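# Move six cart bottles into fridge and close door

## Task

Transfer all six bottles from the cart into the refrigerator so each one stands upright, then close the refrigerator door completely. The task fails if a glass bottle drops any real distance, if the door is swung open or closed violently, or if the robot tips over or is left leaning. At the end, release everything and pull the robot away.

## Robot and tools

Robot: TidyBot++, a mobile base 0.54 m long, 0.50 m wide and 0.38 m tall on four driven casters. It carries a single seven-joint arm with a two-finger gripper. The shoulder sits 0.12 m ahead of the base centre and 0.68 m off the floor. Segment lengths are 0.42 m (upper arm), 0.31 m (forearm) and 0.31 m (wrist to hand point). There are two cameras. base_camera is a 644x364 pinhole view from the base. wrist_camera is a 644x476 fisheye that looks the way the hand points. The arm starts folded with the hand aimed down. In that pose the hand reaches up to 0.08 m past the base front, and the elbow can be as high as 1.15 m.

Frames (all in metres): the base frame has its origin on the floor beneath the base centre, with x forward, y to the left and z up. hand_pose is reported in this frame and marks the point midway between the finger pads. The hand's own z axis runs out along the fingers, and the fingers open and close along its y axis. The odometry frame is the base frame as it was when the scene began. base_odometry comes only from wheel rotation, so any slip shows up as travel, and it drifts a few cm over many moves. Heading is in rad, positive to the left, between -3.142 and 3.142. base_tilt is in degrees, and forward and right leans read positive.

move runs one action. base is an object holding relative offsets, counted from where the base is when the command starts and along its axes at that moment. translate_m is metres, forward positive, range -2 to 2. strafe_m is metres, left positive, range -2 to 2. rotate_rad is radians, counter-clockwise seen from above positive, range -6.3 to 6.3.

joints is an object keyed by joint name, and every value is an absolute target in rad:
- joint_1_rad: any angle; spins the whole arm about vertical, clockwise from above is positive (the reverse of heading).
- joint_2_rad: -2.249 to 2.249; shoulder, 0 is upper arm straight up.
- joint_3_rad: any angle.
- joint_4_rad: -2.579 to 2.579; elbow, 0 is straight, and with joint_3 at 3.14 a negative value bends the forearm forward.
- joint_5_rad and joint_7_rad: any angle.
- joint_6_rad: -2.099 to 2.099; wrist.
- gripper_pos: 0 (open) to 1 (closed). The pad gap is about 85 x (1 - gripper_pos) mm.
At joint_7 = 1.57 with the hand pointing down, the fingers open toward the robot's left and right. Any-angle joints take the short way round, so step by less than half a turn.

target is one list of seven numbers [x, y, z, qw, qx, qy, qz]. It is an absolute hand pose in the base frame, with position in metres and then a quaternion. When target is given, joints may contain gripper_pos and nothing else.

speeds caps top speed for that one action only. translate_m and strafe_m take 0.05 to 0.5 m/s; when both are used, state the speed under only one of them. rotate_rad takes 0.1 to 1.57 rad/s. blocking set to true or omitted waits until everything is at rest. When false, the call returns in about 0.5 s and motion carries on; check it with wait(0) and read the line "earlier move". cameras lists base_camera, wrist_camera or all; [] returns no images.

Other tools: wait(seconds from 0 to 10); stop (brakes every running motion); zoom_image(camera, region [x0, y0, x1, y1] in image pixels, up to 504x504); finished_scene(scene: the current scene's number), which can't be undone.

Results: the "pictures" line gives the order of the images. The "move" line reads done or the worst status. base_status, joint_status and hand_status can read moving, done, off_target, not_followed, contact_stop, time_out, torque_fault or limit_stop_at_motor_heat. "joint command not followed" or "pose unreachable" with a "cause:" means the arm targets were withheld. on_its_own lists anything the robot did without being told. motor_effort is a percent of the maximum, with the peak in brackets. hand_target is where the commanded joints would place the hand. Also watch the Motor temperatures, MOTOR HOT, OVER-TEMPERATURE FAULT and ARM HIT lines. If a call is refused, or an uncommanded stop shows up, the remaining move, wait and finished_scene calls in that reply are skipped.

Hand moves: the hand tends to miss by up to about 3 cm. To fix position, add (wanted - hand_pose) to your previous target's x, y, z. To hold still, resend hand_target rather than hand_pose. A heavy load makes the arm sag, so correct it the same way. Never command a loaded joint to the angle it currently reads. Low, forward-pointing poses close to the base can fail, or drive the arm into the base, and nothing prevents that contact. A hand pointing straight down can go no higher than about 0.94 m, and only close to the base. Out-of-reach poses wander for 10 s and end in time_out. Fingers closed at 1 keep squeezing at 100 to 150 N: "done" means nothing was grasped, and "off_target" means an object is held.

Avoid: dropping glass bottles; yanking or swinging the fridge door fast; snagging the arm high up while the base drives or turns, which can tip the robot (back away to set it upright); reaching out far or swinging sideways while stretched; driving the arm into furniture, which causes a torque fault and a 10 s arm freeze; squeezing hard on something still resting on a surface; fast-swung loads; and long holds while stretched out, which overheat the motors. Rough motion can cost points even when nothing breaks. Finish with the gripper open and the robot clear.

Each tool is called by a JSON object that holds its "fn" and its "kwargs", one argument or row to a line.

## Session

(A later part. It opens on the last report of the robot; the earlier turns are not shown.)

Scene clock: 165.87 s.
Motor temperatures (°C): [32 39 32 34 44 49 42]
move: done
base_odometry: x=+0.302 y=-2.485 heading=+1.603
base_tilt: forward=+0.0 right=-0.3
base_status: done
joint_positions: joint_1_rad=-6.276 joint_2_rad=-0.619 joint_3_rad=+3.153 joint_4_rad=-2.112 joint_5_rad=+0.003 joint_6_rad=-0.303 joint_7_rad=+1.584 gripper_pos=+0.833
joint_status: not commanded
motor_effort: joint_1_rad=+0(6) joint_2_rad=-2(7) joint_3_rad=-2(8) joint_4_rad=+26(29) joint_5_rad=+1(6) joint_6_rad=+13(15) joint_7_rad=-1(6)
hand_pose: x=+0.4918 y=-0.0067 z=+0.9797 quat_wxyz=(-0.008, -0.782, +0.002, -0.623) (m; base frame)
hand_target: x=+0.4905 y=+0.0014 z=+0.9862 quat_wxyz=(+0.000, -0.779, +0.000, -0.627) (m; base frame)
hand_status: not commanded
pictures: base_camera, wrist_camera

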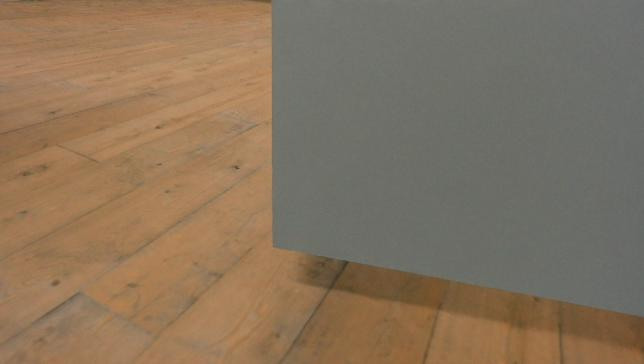

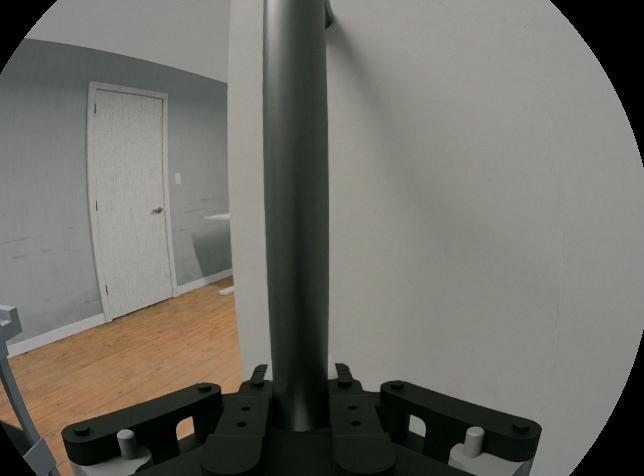

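{"fn": "move", "kwargs": {
  "base": {"translate_m": -0.1075, "strafe_m": -0.0756, "rotate_rad": 0.15},
  "speeds": {"translate_m": 0.07, "rotate_rad": 0.1}
}}

Scene clock: 170.57 s.
Motor temperatures (°C): [32 39 32 34 44 49 42]
move: time_out
base_odometry: x=+0.379 y=-2.587 heading=+1.756
base_tilt: forward=+0.1 right=-0.3
base_status: translate_m time_out (by the wheels' count: -0.105 of -0.107); strafe_m time_out (by the wheels' count: -0.074 of -0.076); rotate_rad time_out (by the wheels' count: +0.153 of +0.150)
joint_positions: joint_1_rad=-6.276 joint_2_rad=-0.414 joint_3_rad=+3.156 joint_4_rad=-2.020 joint_5_rad=+0.003 joint_6_rad=-0.212 joint_7_rad=+1.584 gripper_pos=+0.834
joint_status: not commanded
motor_effort: joint_1_rad=-2(7) joint_2_rad=-48(52) joint_3_rad=-4(11) joint_4_rad=+9(29) joint_5_rad=+1(6) joint_6_rad=-7(15) joint_7_rad=+1(5)
hand_pose: x=+0.5657 y=-0.0097 z=+0.9796 quat_wxyz=(-0.009, -0.789, +0.004, -0.614) (m; base frame)
hand_target: x=+0.4905 y=+0.0014 z=+0.9862 quat_wxyz=(+0.000, -0.779, +0.000, -0.627) (m; base frame)
hand_status: not commanded
pictures: base_camera, wrist_camera

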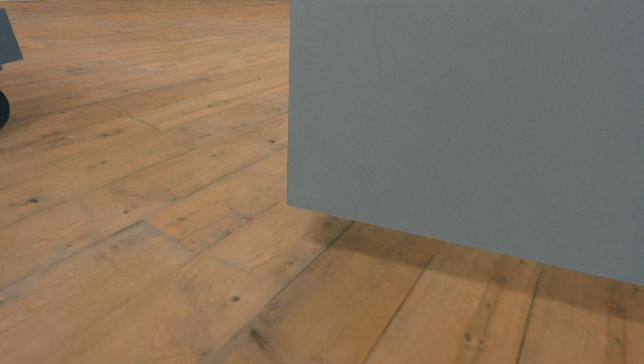

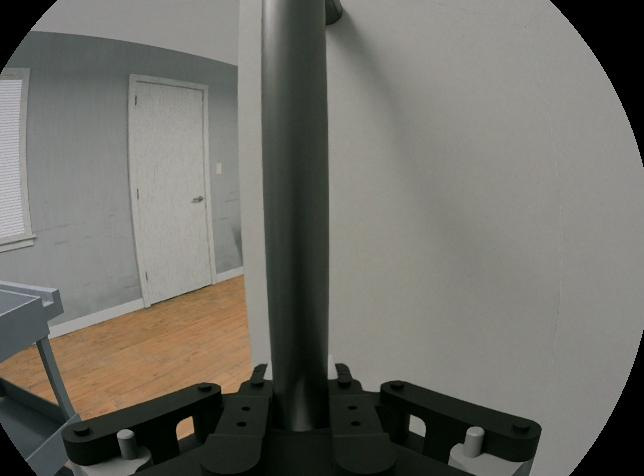

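{"fn": "move", "kwargs": {
  "base": {"translate_m": 0.075},
  "speeds": {"translate_m": 0.08}
}}

Scene clock: 172.17 s.
Motor temperatures (°C): [32 39 32 34 44 49 42]
move: done
base_odometry: x=+0.365 y=-2.513 heading=+1.756
base_tilt: forward=+0.1 right=-0.3
base_status: done
joint_positions: joint_1_rad=-6.276 joint_2_rad=-0.616 joint_3_rad=+3.153 joint_4_rad=-2.110 joint_5_rad=+0.003 joint_6_rad=-0.303 joint_7_rad=+1.584 gripper_pos=+0.834
joint_status: not commanded
motor_effort: joint_1_rad=-3(4) joint_2_rad=+0(50) joint_3_rad=-3(8) joint_4_rad=+27(29) joint_5_rad=+0(3) joint_6_rad=+15(17) joint_7_rad=+0(1)
hand_pose: x=+0.4927 y=-0.0068 z=+0.9796 quat_wxyz=(-0.008, -0.782, +0.002, -0.623) (m; base frame)
hand_target: x=+0.4905 y=+0.0014 z=+0.9862 quat_wxyz=(+0.000, -0.779, +0.000, -0.627) (m; base frame)
hand_status: not commanded
pictures: base_camera, wrist_camera

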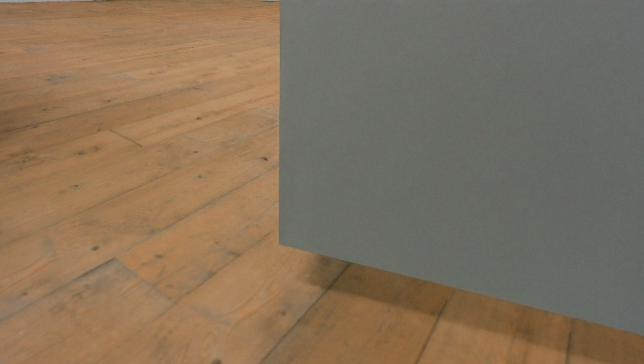

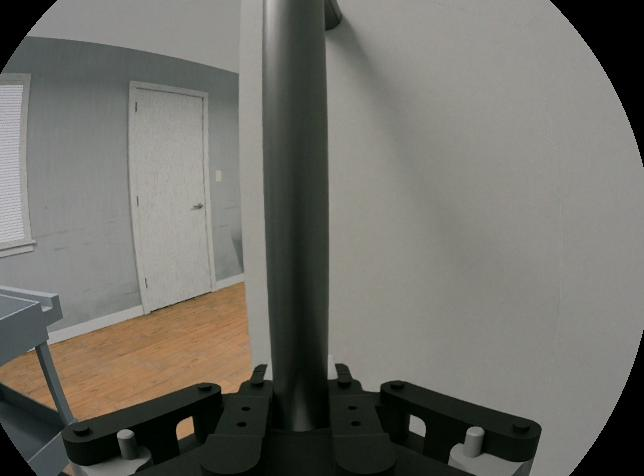

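{"fn": "move", "kwargs": {
  "joints": {"gripper_pos": 0.74},
  "cameras": ["wrist_camera"]
}}

{"fn": "wait", "kwargs": {
  "seconds": 1.5,
  "cameras": ["wrist_camera"]
}}

Scene clock: 173.07 s.
Motor temperatures (°C): [32 39 32 34 44 49 42]
move: done
base_odometry: x=+0.365 y=-2.513 heading=+1.756
base_tilt: forward=+0.1 right=-0.3
base_status: not commanded
joint_positions: joint_1_rad=-6.276 joint_2_rad=-0.616 joint_3_rad=+3.148 joint_4_rad=-2.107 joint_5_rad=+0.003 joint_6_rad=-0.303 joint_7_rad=+1.584 gripper_pos=+0.740
joint_status: all done
motor_effort: joint_1_rad=+0(3) joint_2_rad=+0(2) joint_3_rad=+0(3) joint_4_rad=+22(28) joint_5_rad=+0(1) joint_6_rad=+9(16) joint_7_rad=-1(1)
hand_pose: x=+0.4929 y=-0.0045 z=+0.9817 quat_wxyz=(-0.008, -0.781, +0.000, -0.624) (m; base frame)
hand_target: x=+0.4905 y=+0.0014 z=+0.9862 quat_wxyz=(+0.000, -0.779, +0.000, -0.627) (m; base frame)
hand_status: not commanded
pictures: wrist_camera

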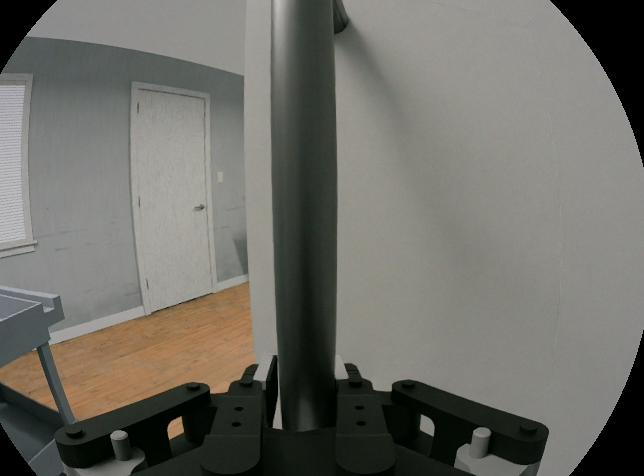

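Scene clock: 174.57 s.
Motor temperatures (°C): [32 39 32 34 44 49 42]
base_odometry: x=+0.365 y=-2.513 heading=+1.756
base_tilt: forward=+0.1 right=-0.3
base_status: not commanded
joint_positions: joint_1_rad=-6.276 joint_2_rad=-0.616 joint_3_rad=+3.148 joint_4_rad=-2.107 joint_5_rad=+0.003 joint_6_rad=-0.303 joint_7_rad=+1.584 gripper_pos=+0.740
joint_status: all done
motor_effort: joint_1_rad=+0(3) joint_2_rad=-1(2) joint_3_rad=+0(3) joint_4_rad=+23(28) joint_5_rad=+0(1) joint_6_rad=+10(16) joint_7_rad=-1(1)
hand_pose: x=+0.4929 y=-0.0045 z=+0.9817 quat_wxyz=(-0.008, -0.781, +0.000, -0.624) (m; base frame)
hand_target: x=+0.4905 y=+0.0014 z=+0.9862 quat_wxyz=(+0.000, -0.779, +0.000, -0.627) (m; base frame)
hand_status: not commanded
wait: 1.50 s; at rest by 0.27 s
pictures: wrist_camera

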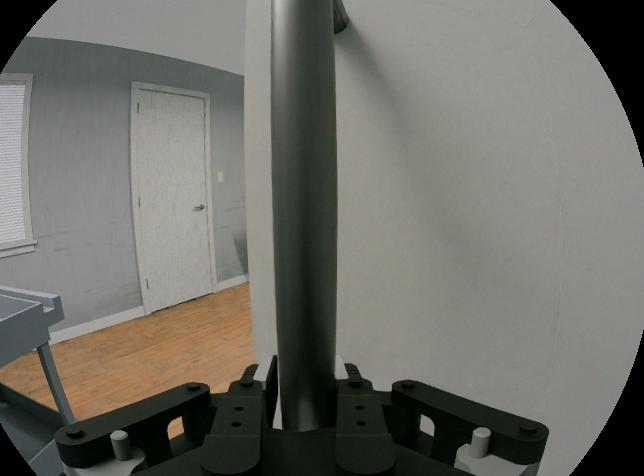

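{"fn": "move", "kwargs": {
  "joints": {"gripper_pos": 0.68},
  "cameras": ["wrist_camera"]
}}

{"fn": "wait", "kwargs": {
  "seconds": 1.5,
  "cameras": ["wrist_camera"]
}}

Scene clock: 175.20 s.
Motor temperatures (°C): [32 39 32 34 44 49 42]
move: done
base_odometry: x=+0.365 y=-2.513 heading=+1.756
base_tilt: forward=+0.0 right=-0.3
base_status: not commanded
joint_positions: joint_1_rad=-6.276 joint_2_rad=-0.616 joint_3_rad=+3.148 joint_4_rad=-2.107 joint_5_rad=+0.003 joint_6_rad=-0.303 joint_7_rad=+1.584 gripper_pos=+0.680
joint_status: all done
motor_effort: joint_1_rad=+0(1) joint_2_rad=-1(1) joint_3_rad=+0(0) joint_4_rad=+23(23) joint_5_rad=+1(1) joint_6_rad=+10(10) joint_7_rad=-1(1)
hand_pose: x=+0.4929 y=-0.0045 z=+0.9817 quat_wxyz=(-0.008, -0.781, +0.000, -0.624) (m; base frame)
hand_target: x=+0.4905 y=+0.0014 z=+0.9862 quat_wxyz=(+0.000, -0.779, +0.000, -0.627) (m; base frame)
hand_status: not commanded
pictures: wrist_camera

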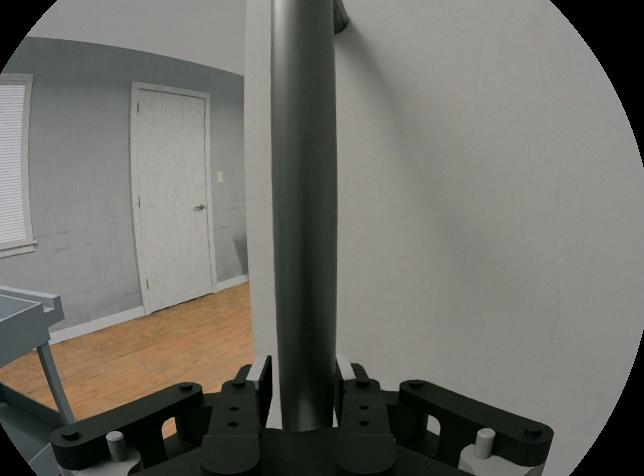

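Scene clock: 176.70 s.
Motor temperatures (°C): [32 39 31 34 44 49 42]
base_odometry: x=+0.365 y=-2.513 heading=+1.756
base_tilt: forward=+0.1 right=-0.3
base_status: not commanded
joint_positions: joint_1_rad=-6.276 joint_2_rad=-0.616 joint_3_rad=+3.148 joint_4_rad=-2.107 joint_5_rad=+0.003 joint_6_rad=-0.303 joint_7_rad=+1.584 gripper_pos=+0.680
joint_status: all done
motor_effort: joint_1_rad=-1(1) joint_2_rad=-1(1) joint_3_rad=+0(0) joint_4_rad=+23(23) joint_5_rad=+0(1) joint_6_rad=+9(10) joint_7_rad=-1(1)
hand_pose: x=+0.4929 y=-0.0045 z=+0.9817 quat_wxyz=(-0.008, -0.781, +0.000, -0.624) (m; base frame)
hand_target: x=+0.4905 y=+0.0014 z=+0.9862 quat_wxyz=(+0.000, -0.779, +0.000, -0.627) (m; base frame)
hand_status: not commanded
wait: 1.50 s; at rest by 0.27 s
pictures: wrist_camera

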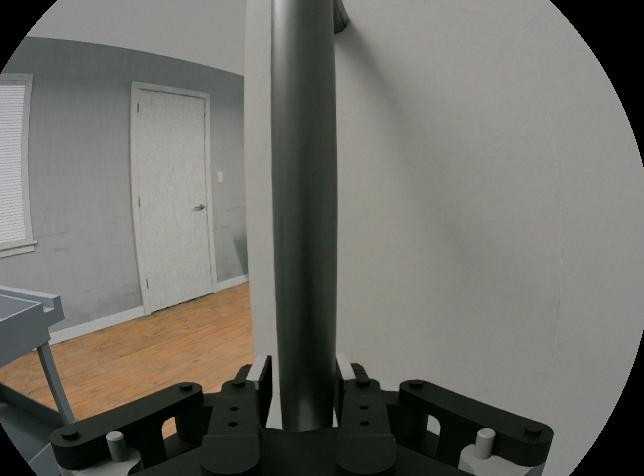

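{"fn": "move", "kwargs": {
  "joints": {"gripper_pos": 0.4},
  "cameras": []
}}

{"fn": "wait", "kwargs": {
  "seconds": 1.0,
  "cameras": ["wrist_camera"]
}}

Scene clock: 177.50 s.
Motor temperatures (°C): [32 39 31 34 44 49 42]
move: done
base_odometry: x=+0.365 y=-2.513 heading=+1.756
base_tilt: forward=+0.1 right=-0.3
base_status: not commanded
joint_positions: joint_1_rad=-6.276 joint_2_rad=-0.616 joint_3_rad=+3.148 joint_4_rad=-2.107 joint_5_rad=+0.003 joint_6_rad=-0.303 joint_7_rad=+1.584 gripper_pos=+0.400
joint_status: all done
motor_effort: joint_1_rad=-1(1) joint_2_rad=-1(1) joint_3_rad=-1(1) joint_4_rad=+22(23) joint_5_rad=+0(1) joint_6_rad=+10(10) joint_7_rad=-1(1)
hand_pose: x=+0.4929 y=-0.0045 z=+0.9817 quat_wxyz=(-0.008, -0.781, +0.000, -0.624) (m; base frame)
hand_target: x=+0.4905 y=+0.0014 z=+0.9862 quat_wxyz=(+0.000, -0.779, +0.000, -0.627) (m; base frame)
hand_status: not commanded
pictures: none
No camera images: "cameras" was empty.

Scene clock: 178.50 s.
Motor temperatures (°C): [32 39 31 34 44 49 42]
base_odometry: x=+0.365 y=-2.513 heading=+1.756
base_tilt: forward=+0.1 right=-0.3
base_status: not commanded
joint_positions: joint_1_rad=-6.276 joint_2_rad=-0.616 joint_3_rad=+3.148 joint_4_rad=-2.107 joint_5_rad=+0.003 joint_6_rad=-0.303 joint_7_rad=+1.584 gripper_pos=+0.400
joint_status: all done
motor_effort: joint_1_rad=+0(1) joint_2_rad=+0(1) joint_3_rad=+0(1) joint_4_rad=+23(23) joint_5_rad=+0(1) joint_6_rad=+10(10) joint_7_rad=-1(1)
hand_pose: x=+0.4929 y=-0.0045 z=+0.9817 quat_wxyz=(-0.008, -0.781, +0.000, -0.624) (m; base frame)
hand_target: x=+0.4905 y=+0.0014 z=+0.9862 quat_wxyz=(+0.000, -0.779, +0.000, -0.627) (m; base frame)
hand_status: not commanded
wait: 1.00 s; at rest by 0.27 s
pictures: wrist_camera

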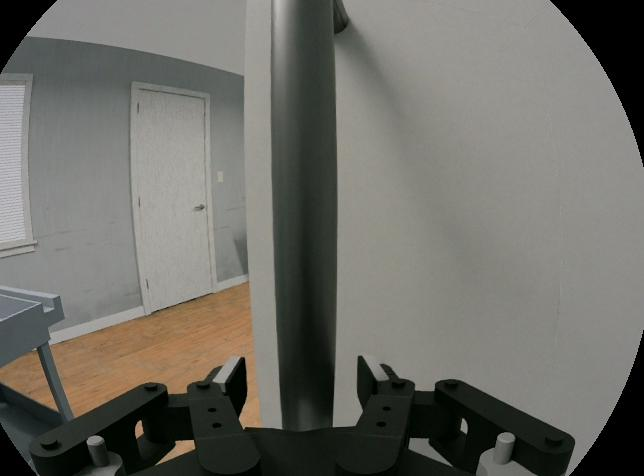

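{"fn": "move", "kwargs": {
  "base": {"translate_m": -0.2},
  "speeds": {"translate_m": 0.08}
}}

Scene clock: 183.83 s.
Motor temperatures (°C): [32 39 31 34 44 49 42]
move: done
base_odometry: x=+0.402 y=-2.710 heading=+1.756
base_tilt: forward=+0.0 right=-0.3
base_status: done
joint_positions: joint_1_rad=-6.276 joint_2_rad=-0.619 joint_3_rad=+3.148 joint_4_rad=-2.107 joint_5_rad=+0.003 joint_6_rad=-0.303 joint_7_rad=+1.584 gripper_pos=+0.400
joint_status: not commanded
motor_effort: joint_1_rad=-1(1) joint_2_rad=-1(4) joint_3_rad=+0(2) joint_4_rad=+22(23) joint_5_rad=+1(1) joint_6_rad=+10(10) joint_7_rad=-1(1)
hand_pose: x=+0.4921 y=-0.0045 z=+0.9826 quat_wxyz=(-0.008, -0.781, +0.000, -0.625) (m; base frame)
hand_target: x=+0.4905 y=+0.0014 z=+0.9862 quat_wxyz=(+0.000, -0.779, +0.000, -0.627) (m; base frame)
hand_status: not commanded
pictures: base_camera, wrist_camera

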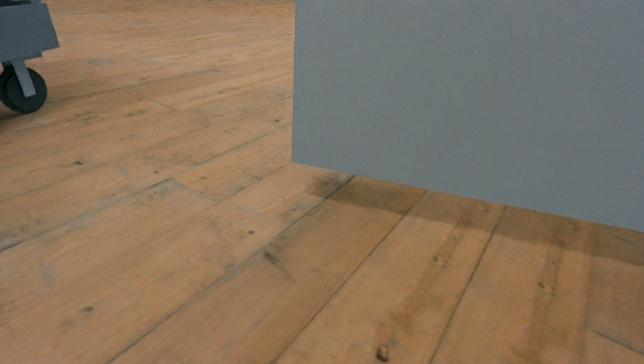

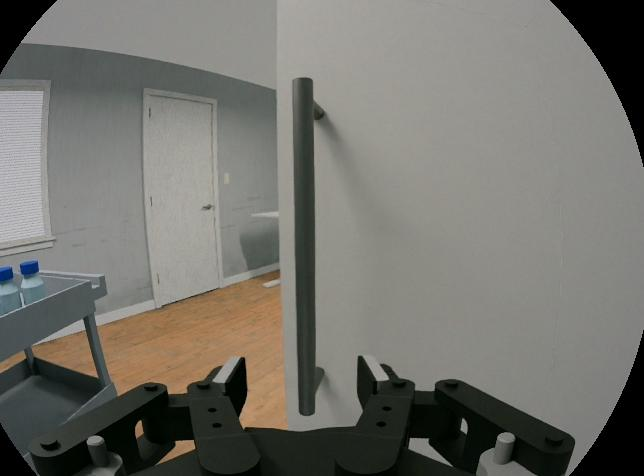

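{"fn": "move", "kwargs": {
  "base": {"rotate_rad": 1.1}
}}

{"fn": "move", "kwargs": {
  "joints": {"joint_2_rad": -0.25, "joint_4_rad": -1.558, "joint_6_rad": -0.52}
}}

Scene clock: 186.37 s.
Motor temperatures (°C): [32 39 31 34 44 49 42]
move: done
base_odometry: x=+0.403 y=-2.710 heading=+2.856
base_tilt: forward=+0.0 right=-0.3
base_status: done
joint_positions: joint_1_rad=-6.276 joint_2_rad=-0.619 joint_3_rad=+3.144 joint_4_rad=-2.107 joint_5_rad=+0.003 joint_6_rad=-0.303 joint_7_rad=+1.584 gripper_pos=+0.400
joint_status: not commanded
motor_effort: joint_1_rad=+0(1) joint_2_rad=-1(1) joint_3_rad=+0(3) joint_4_rad=+23(23) joint_5_rad=+0(1) joint_6_rad=+10(10) joint_7_rad=-1(2)
hand_pose: x=+0.4921 y=-0.0028 z=+0.9826 quat_wxyz=(-0.007, -0.781, -0.002, -0.625) (m; base frame)
hand_target: x=+0.4905 y=+0.0014 z=+0.9862 quat_wxyz=(+0.000, -0.779, +0.000, -0.627) (m; base frame)
hand_status: not commanded
pictures: base_camera, wrist_camera

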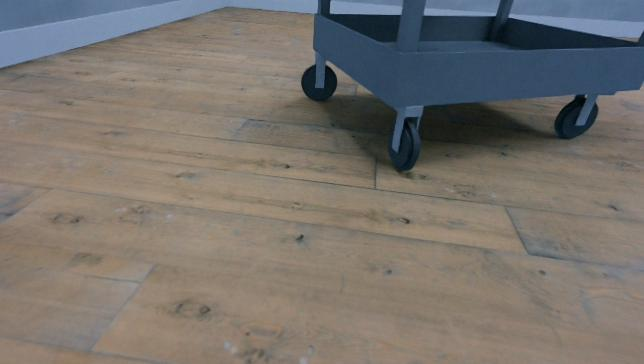

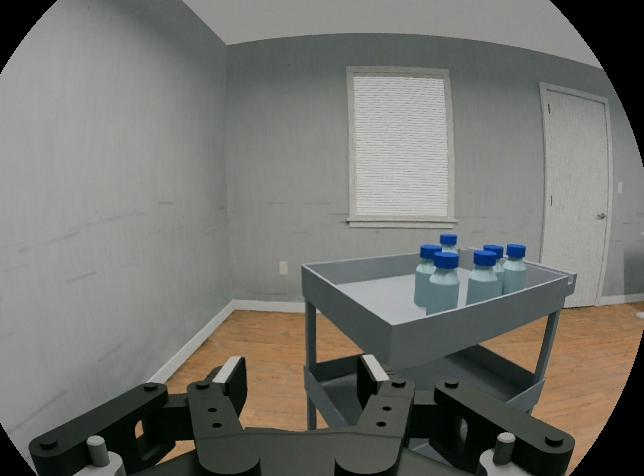

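Scene clock: 188.13 s.
Motor temperatures (°C): [32 39 31 34 44 49 42]
move: done
base_odometry: x=+0.403 y=-2.710 heading=+2.856
base_tilt: forward=+0.1 right=-0.3
base_status: not commanded
joint_positions: joint_1_rad=-6.276 joint_2_rad=-0.270 joint_3_rad=+3.144 joint_4_rad=-1.589 joint_5_rad=+0.003 joint_6_rad=-0.451 joint_7_rad=+1.584 gripper_pos=+0.400
joint_status: all done
motor_effort: joint_1_rad=+0(1) joint_2_rad=-12(13) joint_3_rad=+0(1) joint_4_rad=+22(24) joint_5_rad=+0(1) joint_6_rad=+10(11) joint_7_rad=-1(2)
hand_pose: x=+0.6165 y=-0.0041 z=+1.1037 quat_wxyz=(-0.008, -0.774, -0.002, -0.633) (m; base frame)
hand_target: x=+0.6195 y=+0.0014 z=+1.0920 quat_wxyz=(+0.000, -0.792, +0.000, -0.611) (m; base frame)
hand_status: not commanded
pictures: base_camera, wrist_camera

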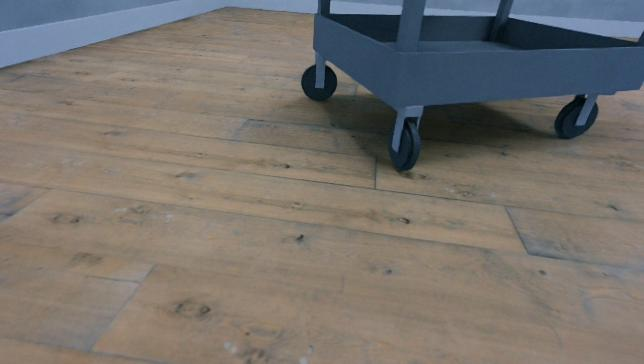

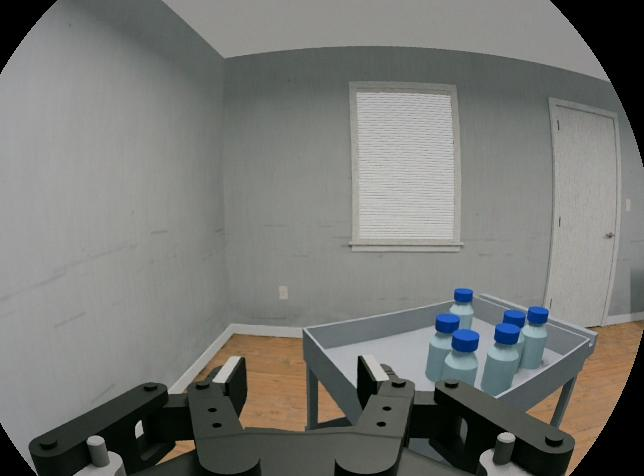

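{"fn": "move", "kwargs": {
  "base": {"rotate_rad": -0.29},
  "joints": {"joint_2_rad": -0.22, "joint_4_rad": -1.925, "joint_6_rad": -0.095, "gripper_pos": 0.3}
}}

Scene clock: 193.13 s.
Motor temperatures (°C): [32 39 31 34 43 49 42]
move: done
base_odometry: x=+0.403 y=-2.710 heading=+2.567
base_tilt: forward=+0.1 right=-0.3
base_status: done
joint_positions: joint_1_rad=-6.276 joint_2_rad=-0.239 joint_3_rad=+3.147 joint_4_rad=-1.903 joint_5_rad=+0.003 joint_6_rad=-0.165 joint_7_rad=+1.584 gripper_pos=+0.300
joint_status: all done
motor_effort: joint_1_rad=+0(2) joint_2_rad=-13(16) joint_3_rad=+0(2) joint_4_rad=+22(25) joint_5_rad=+0(1) joint_6_rad=+10(11) joint_7_rad=-2(2)
hand_pose: x=+0.6333 y=-0.0058 z=+0.9819 quat_wxyz=(-0.008, -0.792, -0.001, -0.610) (m; base frame)
hand_target: x=+0.6419 y=+0.0014 z=+0.9796 quat_wxyz=(+0.000, -0.783, +0.000, -0.622) (m; base frame)
hand_status: not commanded
pictures: base_camera, wrist_camera

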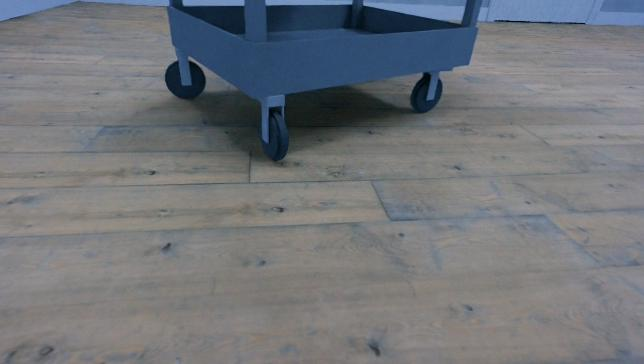

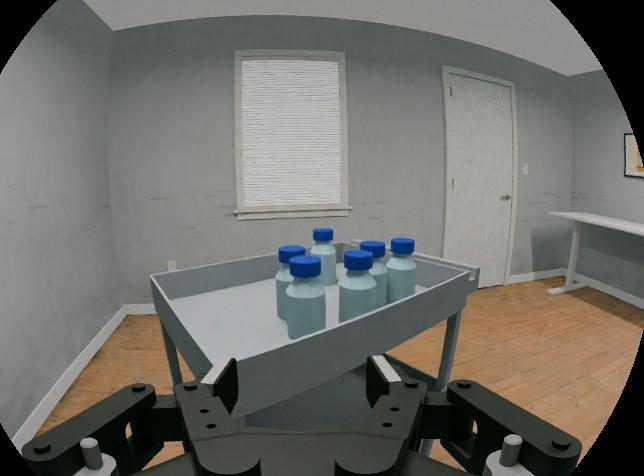

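{"fn": "move", "kwargs": {
  "base": {"translate_m": 0.22},
  "speeds": {"translate_m": 0.2},
  "joints": {"joint_2_rad": -0.205, "joint_4_rad": -2.035, "joint_6_rad": -0.005}
}}

Scene clock: 195.27 s.
Motor temperatures (°C): [32 39 31 34 43 49 42]
move: done
base_odometry: x=+0.218 y=-2.590 heading=+2.568
base_tilt: forward=+0.1 right=-0.3
base_status: done
joint_positions: joint_1_rad=-6.276 joint_2_rad=-0.215 joint_3_rad=+3.147 joint_4_rad=-2.016 joint_5_rad=+0.003 joint_6_rad=-0.072 joint_7_rad=+1.584 gripper_pos=+0.300
joint_status: all done
motor_effort: joint_1_rad=-1(1) joint_2_rad=-14(16) joint_3_rad=-1(1) joint_4_rad=+22(24) joint_5_rad=+0(1) joint_6_rad=+9(11) joint_7_rad=-1(2)
hand_pose: x=+0.6325 y=-0.0055 z=+0.9283 quat_wxyz=(-0.008, -0.806, -0.001, -0.592) (m; base frame)
hand_target: x=+0.6377 y=+0.0014 z=+0.9319 quat_wxyz=(+0.000, -0.794, +0.000, -0.608) (m; base frame)
hand_status: not commanded
pictures: base_camera, wrist_camera

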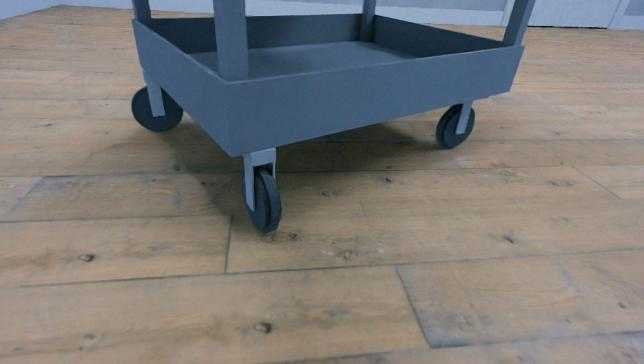

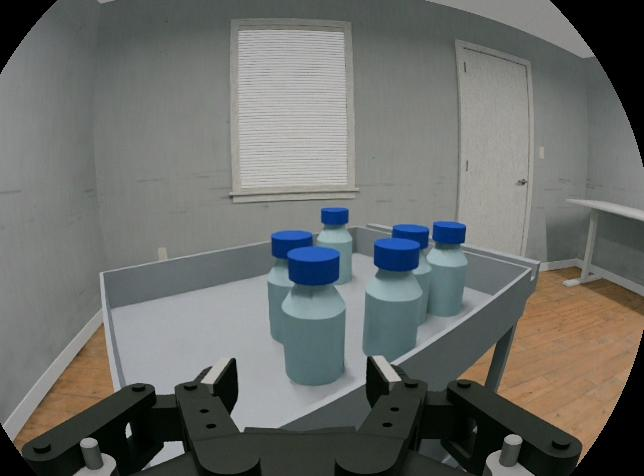

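{"fn": "move", "kwargs": {
  "base": {"translate_m": 0.125, "strafe_m": -0.011},
  "speeds": {"translate_m": 0.12}
}}

Scene clock: 197.07 s.
Motor temperatures (°C): [32 39 31 34 43 49 42]
move: done
base_odometry: x=+0.119 y=-2.514 heading=+2.569
base_tilt: forward=+0.0 right=-0.3
base_status: done
joint_positions: joint_1_rad=-6.276 joint_2_rad=-0.211 joint_3_rad=+3.147 joint_4_rad=-2.016 joint_5_rad=+0.003 joint_6_rad=-0.071 joint_7_rad=+1.584 gripper_pos=+0.300
joint_status: not commanded
motor_effort: joint_1_rad=+0(1) joint_2_rad=-13(16) joint_3_rad=+0(1) joint_4_rad=+22(23) joint_5_rad=+1(1) joint_6_rad=+10(10) joint_7_rad=-1(2)
hand_pose: x=+0.6336 y=-0.0054 z=+0.9267 quat_wxyz=(-0.008, -0.806, -0.001, -0.591) (m; base frame)
hand_target: x=+0.6377 y=+0.0014 z=+0.9319 quat_wxyz=(+0.000, -0.794, +0.000, -0.608) (m; base frame)
hand_status: not commanded
pictures: base_camera, wrist_camera

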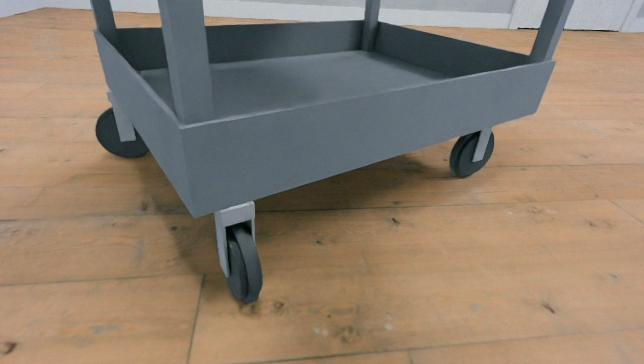

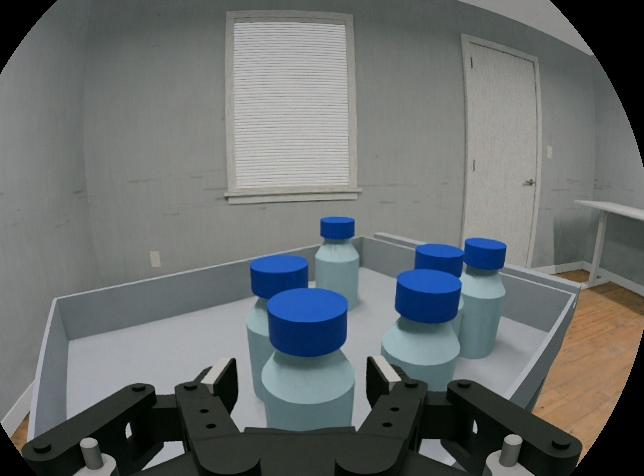

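{"fn": "move", "kwargs": {
  "base": {"translate_m": 0.035, "strafe_m": -0.003},
  "speeds": {"translate_m": 0.08}
}}

{"fn": "move", "kwargs": {
  "joints": {"joint_2_rad": -0.12, "joint_4_rad": -1.942, "joint_6_rad": 0.02}
}}

Scene clock: 199.07 s.
Motor temperatures (°C): [32 39 31 34 43 49 42]
move: done
base_odometry: x=+0.091 y=-2.492 heading=+2.569
base_tilt: forward=+0.1 right=-0.3
base_status: done
joint_positions: joint_1_rad=-6.276 joint_2_rad=-0.211 joint_3_rad=+3.147 joint_4_rad=-2.016 joint_5_rad=+0.003 joint_6_rad=-0.070 joint_7_rad=+1.584 gripper_pos=+0.300
joint_status: not commanded
motor_effort: joint_1_rad=+0(1) joint_2_rad=-13(17) joint_3_rad=+0(2) joint_4_rad=+22(23) joint_5_rad=+0(1) joint_6_rad=+10(10) joint_7_rad=-1(2)
hand_pose: x=+0.6337 y=-0.0053 z=+0.9266 quat_wxyz=(-0.008, -0.806, -0.001, -0.591) (m; base frame)
hand_target: x=+0.6377 y=+0.0014 z=+0.9319 quat_wxyz=(+0.000, -0.794, +0.000, -0.608) (m; base frame)
hand_status: not commanded
pictures: base_camera, wrist_camera

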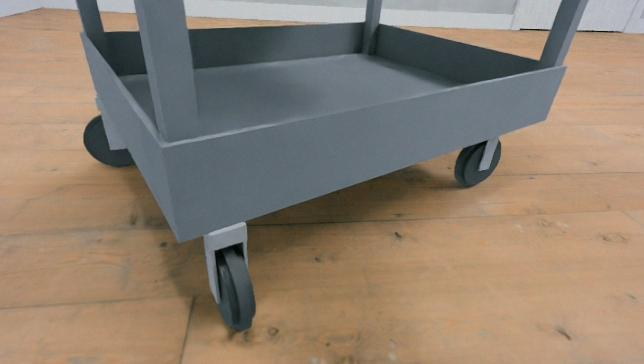

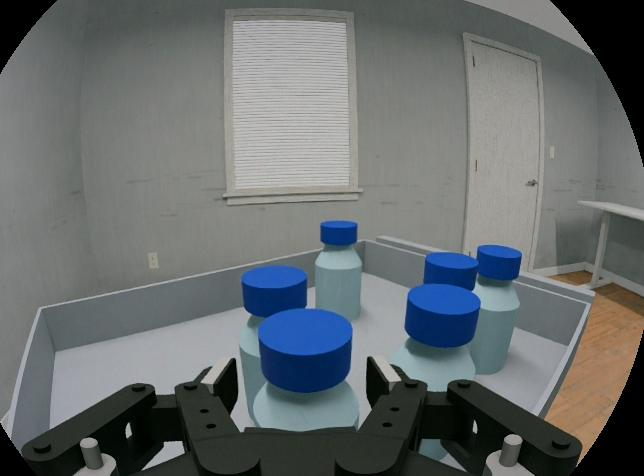

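Scene clock: 199.97 s.
Motor temperatures (°C): [32 39 31 34 43 49 42]
move: done
base_odometry: x=+0.091 y=-2.492 heading=+2.569
base_tilt: forward=+0.1 right=-0.3
base_status: not commanded
joint_positions: joint_1_rad=-6.276 joint_2_rad=-0.138 joint_3_rad=+3.147 joint_4_rad=-1.965 joint_5_rad=+0.003 joint_6_rad=-0.047 joint_7_rad=+1.584 gripper_pos=+0.300
joint_status: all done
motor_effort: joint_1_rad=-1(1) joint_2_rad=-16(19) joint_3_rad=+0(1) joint_4_rad=+22(23) joint_5_rad=+0(1) joint_6_rad=+9(10) joint_7_rad=-1(1)
hand_pose: x=+0.6623 y=-0.0056 z=+0.9263 quat_wxyz=(-0.008, -0.806, -0.001, -0.592) (m; base frame)
hand_target: x=+0.6761 y=+0.0014 z=+0.9501 quat_wxyz=(+0.000, -0.784, +0.000, -0.621) (m; base frame)
hand_status: not commanded
pictures: base_camera, wrist_camera

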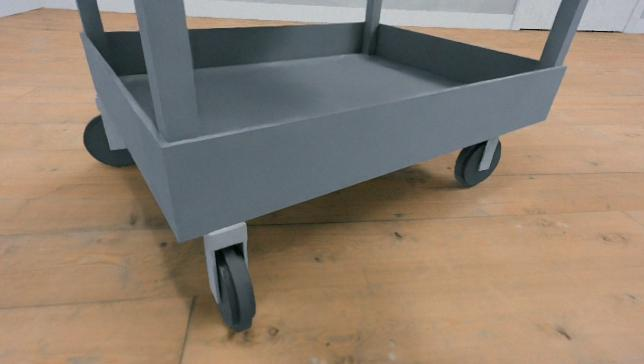

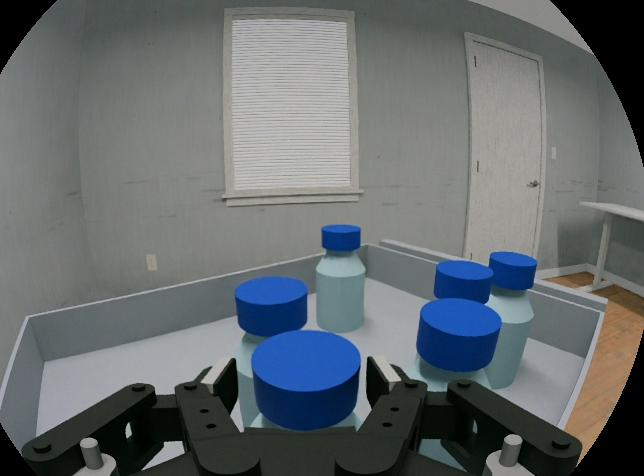

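{"fn": "move", "kwargs": {
  "base": {"translate_m": 0.017, "strafe_m": -0.002},
  "speeds": {"translate_m": 0.06},
  "cameras": ["wrist_camera"]
}}

{"fn": "move", "kwargs": {
  "joints": {"gripper_pos": 0.42},
  "cameras": ["wrist_camera"]
}}

{"fn": "move", "kwargs": {
  "joints": {"gripper_pos": 0.6},
  "cameras": ["wrist_camera"]
}}

Scene clock: 201.00 s.
Motor temperatures (°C): [32 39 31 34 43 49 42]
move: done
base_odometry: x=+0.077 y=-2.481 heading=+2.569
base_tilt: forward=+0.1 right=-0.3
base_status: done
joint_positions: joint_1_rad=-6.276 joint_2_rad=-0.133 joint_3_rad=+3.147 joint_4_rad=-1.965 joint_5_rad=+0.003 joint_6_rad=-0.046 joint_7_rad=+1.584 gripper_pos=+0.300
joint_status: not commanded
motor_effort: joint_1_rad=+0(1) joint_2_rad=-16(19) joint_3_rad=+0(1) joint_4_rad=+22(23) joint_5_rad=+0(1) joint_6_rad=+10(10) joint_7_rad=-1(2)
hand_pose: x=+0.6637 y=-0.0056 z=+0.9237 quat_wxyz=(-0.008, -0.807, -0.001, -0.591) (m; base frame)
hand_target: x=+0.6761 y=+0.0014 z=+0.9501 quat_wxyz=(+0.000, -0.784, +0.000, -0.621) (m; base frame)
hand_status: not commanded
pictures: wrist_camera

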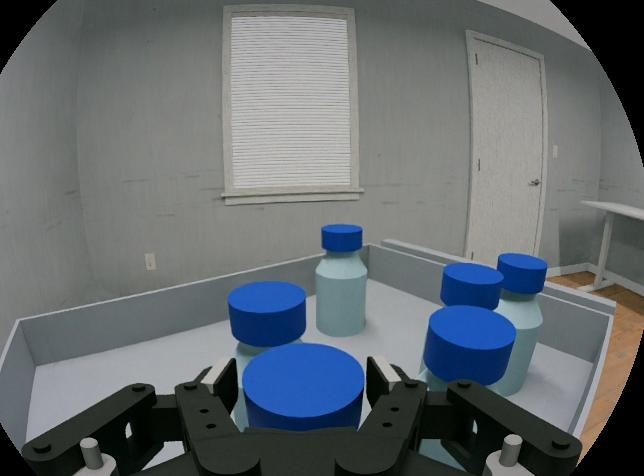

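Scene clock: 201.53 s.
Motor temperatures (°C): [32 39 31 34 43 49 42]
move: done
base_odometry: x=+0.077 y=-2.481 heading=+2.569
base_tilt: forward=+0.0 right=-0.3
base_status: not commanded
joint_positions: joint_1_rad=-6.276 joint_2_rad=-0.133 joint_3_rad=+3.147 joint_4_rad=-1.965 joint_5_rad=+0.003 joint_6_rad=-0.046 joint_7_rad=+1.584 gripper_pos=+0.413
joint_status: all done
motor_effort: joint_1_rad=-1(1) joint_2_rad=-16(17) joint_3_rad=-1(1) joint_4_rad=+22(22) joint_5_rad=+0(1) joint_6_rad=+10(10) joint_7_rad=-1(2)
hand_pose: x=+0.6637 y=-0.0056 z=+0.9238 quat_wxyz=(-0.008, -0.807, -0.001, -0.591) (m; base frame)
hand_target: x=+0.6761 y=+0.0014 z=+0.9501 quat_wxyz=(+0.000, -0.784, +0.000, -0.621) (m; base frame)
hand_status: not commanded
pictures: wrist_camera

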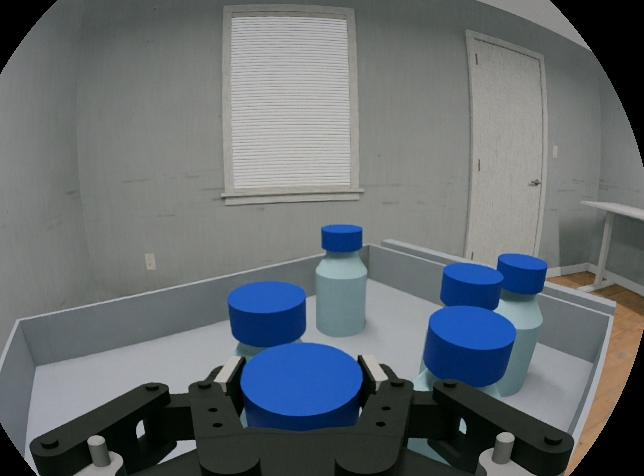

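Scene clock: 202.13 s.
Motor temperatures (°C): [32 39 31 34 43 49 42]
move: off_target
base_odometry: x=+0.077 y=-2.481 heading=+2.569
base_tilt: forward=+0.1 right=-0.3
base_status: not commanded
joint_positions: joint_1_rad=-6.276 joint_2_rad=-0.133 joint_3_rad=+3.147 joint_4_rad=-1.965 joint_5_rad=+0.003 joint_6_rad=-0.045 joint_7_rad=+1.584 gripper_pos=+0.436
joint_status: gripper_pos off_target (ended at +0.436, target +0.600)
motor_effort: joint_1_rad=+0(1) joint_2_rad=-17(17) joint_3_rad=-1(2) joint_4_rad=+22(24) joint_5_rad=+1(1) joint_6_rad=+10(11) joint_7_rad=-1(2)
hand_pose: x=+0.6638 y=-0.0056 z=+0.9240 quat_wxyz=(-0.008, -0.807, -0.001, -0.591) (m; base frame)
hand_target: x=+0.6761 y=+0.0014 z=+0.9501 quat_wxyz=(+0.000, -0.784, +0.000, -0.621) (m; base frame)
hand_status: not commanded
pictures: wrist_camera

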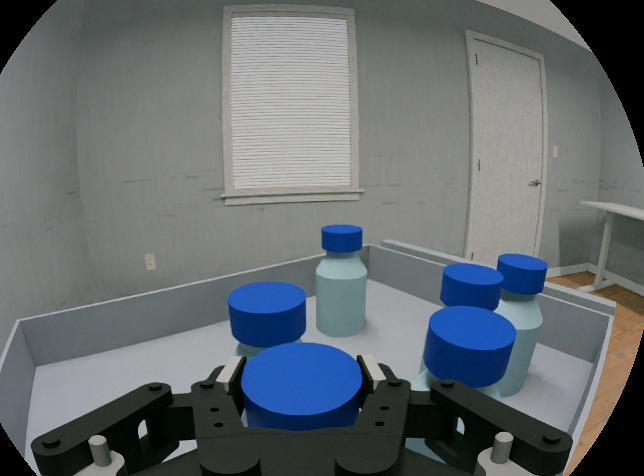

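{"fn": "move", "kwargs": {
  "joints": {"joint_2_rad": -0.20, "joint_4_rad": -1.558, "joint_6_rad": -0.47, "gripper_pos": 0.75}
}}

Scene clock: 204.20 s.
Motor temperatures (°C): [32 39 31 34 43 49 42]
move: off_target
base_odometry: x=+0.077 y=-2.481 heading=+2.569
base_tilt: forward=+0.1 right=-0.3
base_status: not commanded
joint_positions: joint_1_rad=-6.276 joint_2_rad=-0.177 joint_3_rad=+3.147 joint_4_rad=-1.604 joint_5_rad=+0.003 joint_6_rad=-0.420 joint_7_rad=+1.584 gripper_pos=+0.436
joint_status: joint_4_rad off_target (ended at -1.604, target -1.558); gripper_pos off_target (ended at +0.436, target +0.750); the others done
motor_effort: joint_1_rad=-1(1) joint_2_rad=-18(22) joint_3_rad=+0(1) joint_4_rad=+26(28) joint_5_rad=+1(1) joint_6_rad=+12(13) joint_7_rad=-1(2)
hand_pose: x=+0.6555 y=-0.0059 z=+1.0560 quat_wxyz=(-0.008, -0.798, -0.001, -0.603) (m; base frame)
hand_target: x=+0.6437 y=+0.0014 z=+1.0814 quat_wxyz=(+0.000, -0.792, +0.000, -0.611) (m; base frame)
hand_status: not commanded
pictures: base_camera, wrist_camera

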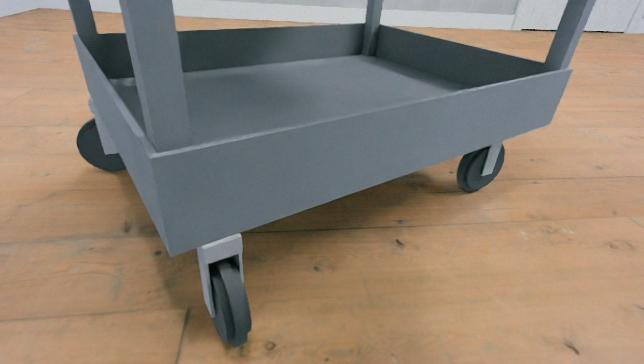

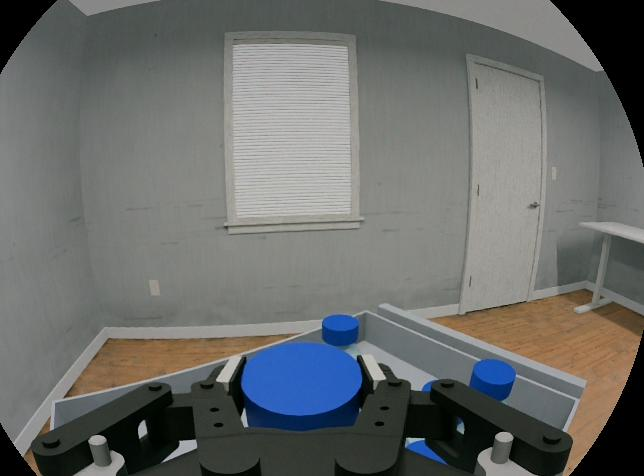

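{"fn": "move", "kwargs": {
  "base": {"translate_m": -0.28},
  "joints": {"joint_2_rad": -0.10, "joint_4_rad": -1.304, "joint_6_rad": -0.64},
  "cameras": ["wrist_camera"]
}}

{"fn": "move", "kwargs": {
  "base": {"translate_m": 0.58, "strafe_m": 0.83},
  "speeds": {"translate_m": 0.4}
}}

Scene clock: 207.53 s.
Motor temperatures (°C): [32 39 31 34 43 49 42]
move: off_target
base_odometry: x=+0.313 y=-2.633 heading=+2.570
base_tilt: forward=+0.1 right=-0.3
base_status: done
joint_positions: joint_1_rad=-6.276 joint_2_rad=-0.102 joint_3_rad=+3.146 joint_4_rad=-1.353 joint_5_rad=+0.003 joint_6_rad=-0.593 joint_7_rad=+1.584 gripper_pos=+0.436
joint_status: joint_4_rad off_target (ended at -1.353, target -1.304); the others done
motor_effort: joint_1_rad=+0(1) joint_2_rad=-20(23) joint_3_rad=-1(2) joint_4_rad=+25(27) joint_5_rad=+1(1) joint_6_rad=+12(14) joint_7_rad=-1(2)
hand_pose: x=+0.6743 y=-0.0054 z=+1.1153 quat_wxyz=(-0.008, -0.797, -0.001, -0.604) (m; base frame)
hand_target: x=+0.6702 y=+0.0014 z=+1.1292 quat_wxyz=(+0.000, -0.797, +0.000, -0.604) (m; base frame)
hand_status: not commanded
pictures: wrist_camera

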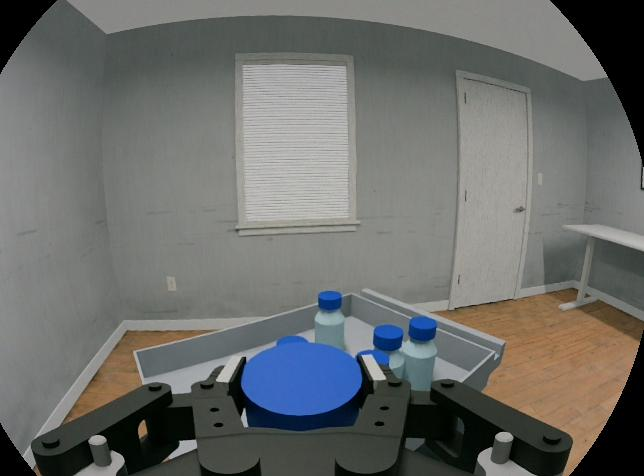

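Scene clock: 211.17 s.
Motor temperatures (°C): [32 39 31 34 43 49 42]
move: done
base_odometry: x=-0.624 y=-3.018 heading=+2.571
base_tilt: forward=+0.1 right=-0.3
base_status: done
joint_positions: joint_1_rad=-6.276 joint_2_rad=-0.099 joint_3_rad=+3.144 joint_4_rad=-1.352 joint_5_rad=+0.003 joint_6_rad=-0.594 joint_7_rad=+1.584 gripper_pos=+0.436
joint_status: not commanded
motor_effort: joint_1_rad=+0(3) joint_2_rad=-21(23) joint_3_rad=-1(4) joint_4_rad=+25(26) joint_5_rad=+0(1) joint_6_rad=+12(13) joint_7_rad=-1(2)
hand_pose: x=+0.6757 y=-0.0043 z=+1.1134 quat_wxyz=(-0.008, -0.798, -0.002, -0.603) (m; base frame)
hand_target: x=+0.6702 y=+0.0014 z=+1.1292 quat_wxyz=(+0.000, -0.797, +0.000, -0.604) (m; base frame)
hand_status: not commanded
pictures: base_camera, wrist_camera

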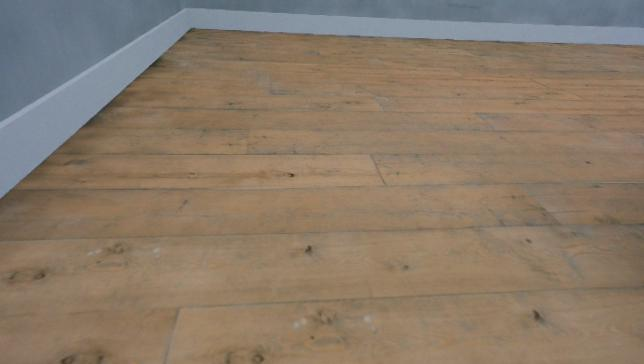

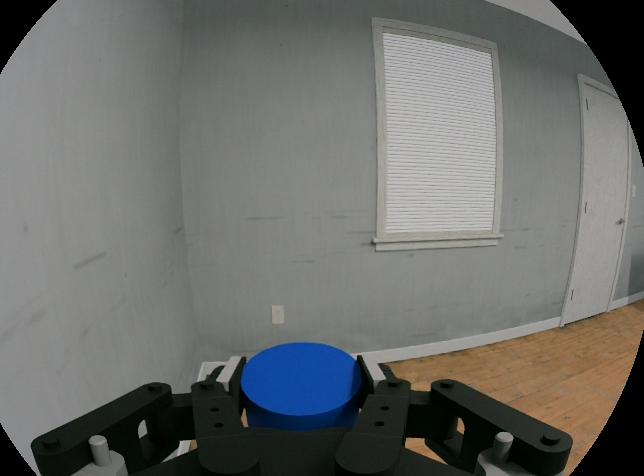

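{"fn": "move", "kwargs": {
  "base": {"translate_m": 0.87, "strafe_m": -0.058},
  "cameras": []
}}

{"fn": "move", "kwargs": {
  "base": {"translate_m": 0.55, "strafe_m": -1.06, "rotate_rad": -1.5},
  "speeds": {"rotate_rad": 0.6}
}}

Scene clock: 214.30 s.
Motor temperatures (°C): [32 39 31 34 43 49 42]
move: done
base_odometry: x=-1.325 y=-2.499 heading=+2.571
base_tilt: forward=+0.1 right=-0.3
base_status: done
joint_positions: joint_1_rad=-6.276 joint_2_rad=-0.088 joint_3_rad=+3.144 joint_4_rad=-1.350 joint_5_rad=+0.003 joint_6_rad=-0.598 joint_7_rad=+1.584 gripper_pos=+0.436
joint_status: not commanded
motor_effort: joint_1_rad=+0(1) joint_2_rad=-21(25) joint_3_rad=+0(2) joint_4_rad=+25(26) joint_5_rad=+1(1) joint_6_rad=+12(13) joint_7_rad=-1(2)
hand_pose: x=+0.6798 y=-0.0044 z=+1.1077 quat_wxyz=(-0.008, -0.802, -0.002, -0.598) (m; base frame)
hand_target: x=+0.6702 y=+0.0014 z=+1.1292 quat_wxyz=(+0.000, -0.797, +0.000, -0.604) (m; base frame)
hand_status: not commanded
pictures: none
No camera images: "cameras" was empty.

Scene clock: 218.07 s.
Motor temperatures (°C): [32 39 31 34 43 49 42]
move: done
base_odometry: x=-1.215 y=-1.309 heading=+1.070
base_tilt: forward=+0.1 right=-0.3
base_status: done
joint_positions: joint_1_rad=-6.282 joint_2_rad=-0.086 joint_3_rad=+3.140 joint_4_rad=-1.350 joint_5_rad=+0.003 joint_6_rad=-0.598 joint_7_rad=+1.584 gripper_pos=+0.436
joint_status: not commanded
motor_effort: joint_1_rad=+0(3) joint_2_rad=-21(25) joint_3_rad=-1(4) joint_4_rad=+25(26) joint_5_rad=+0(2) joint_6_rad=+13(13) joint_7_rad=-1(2)
hand_pose: x=+0.6807 y=+0.0007 z=+1.1065 quat_wxyz=(-0.005, -0.802, -0.006, -0.597) (m; base frame)
hand_target: x=+0.6702 y=+0.0014 z=+1.1292 quat_wxyz=(+0.000, -0.797, +0.000, -0.604) (m; base frame)
hand_status: not commanded
pictures: base_camera, wrist_camera

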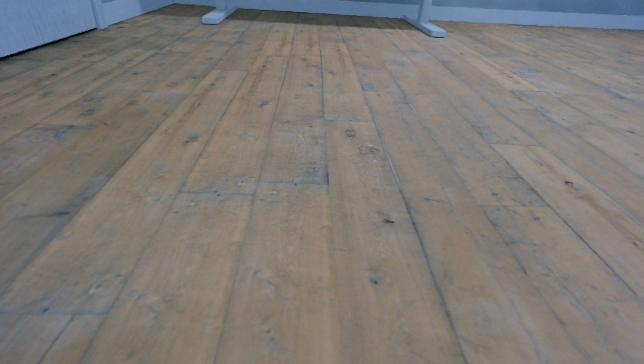

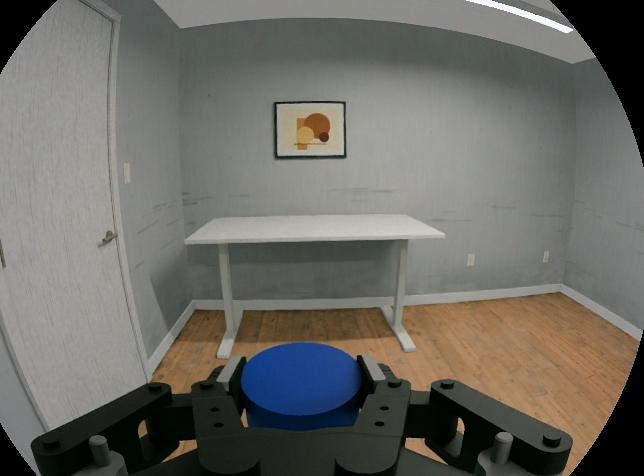

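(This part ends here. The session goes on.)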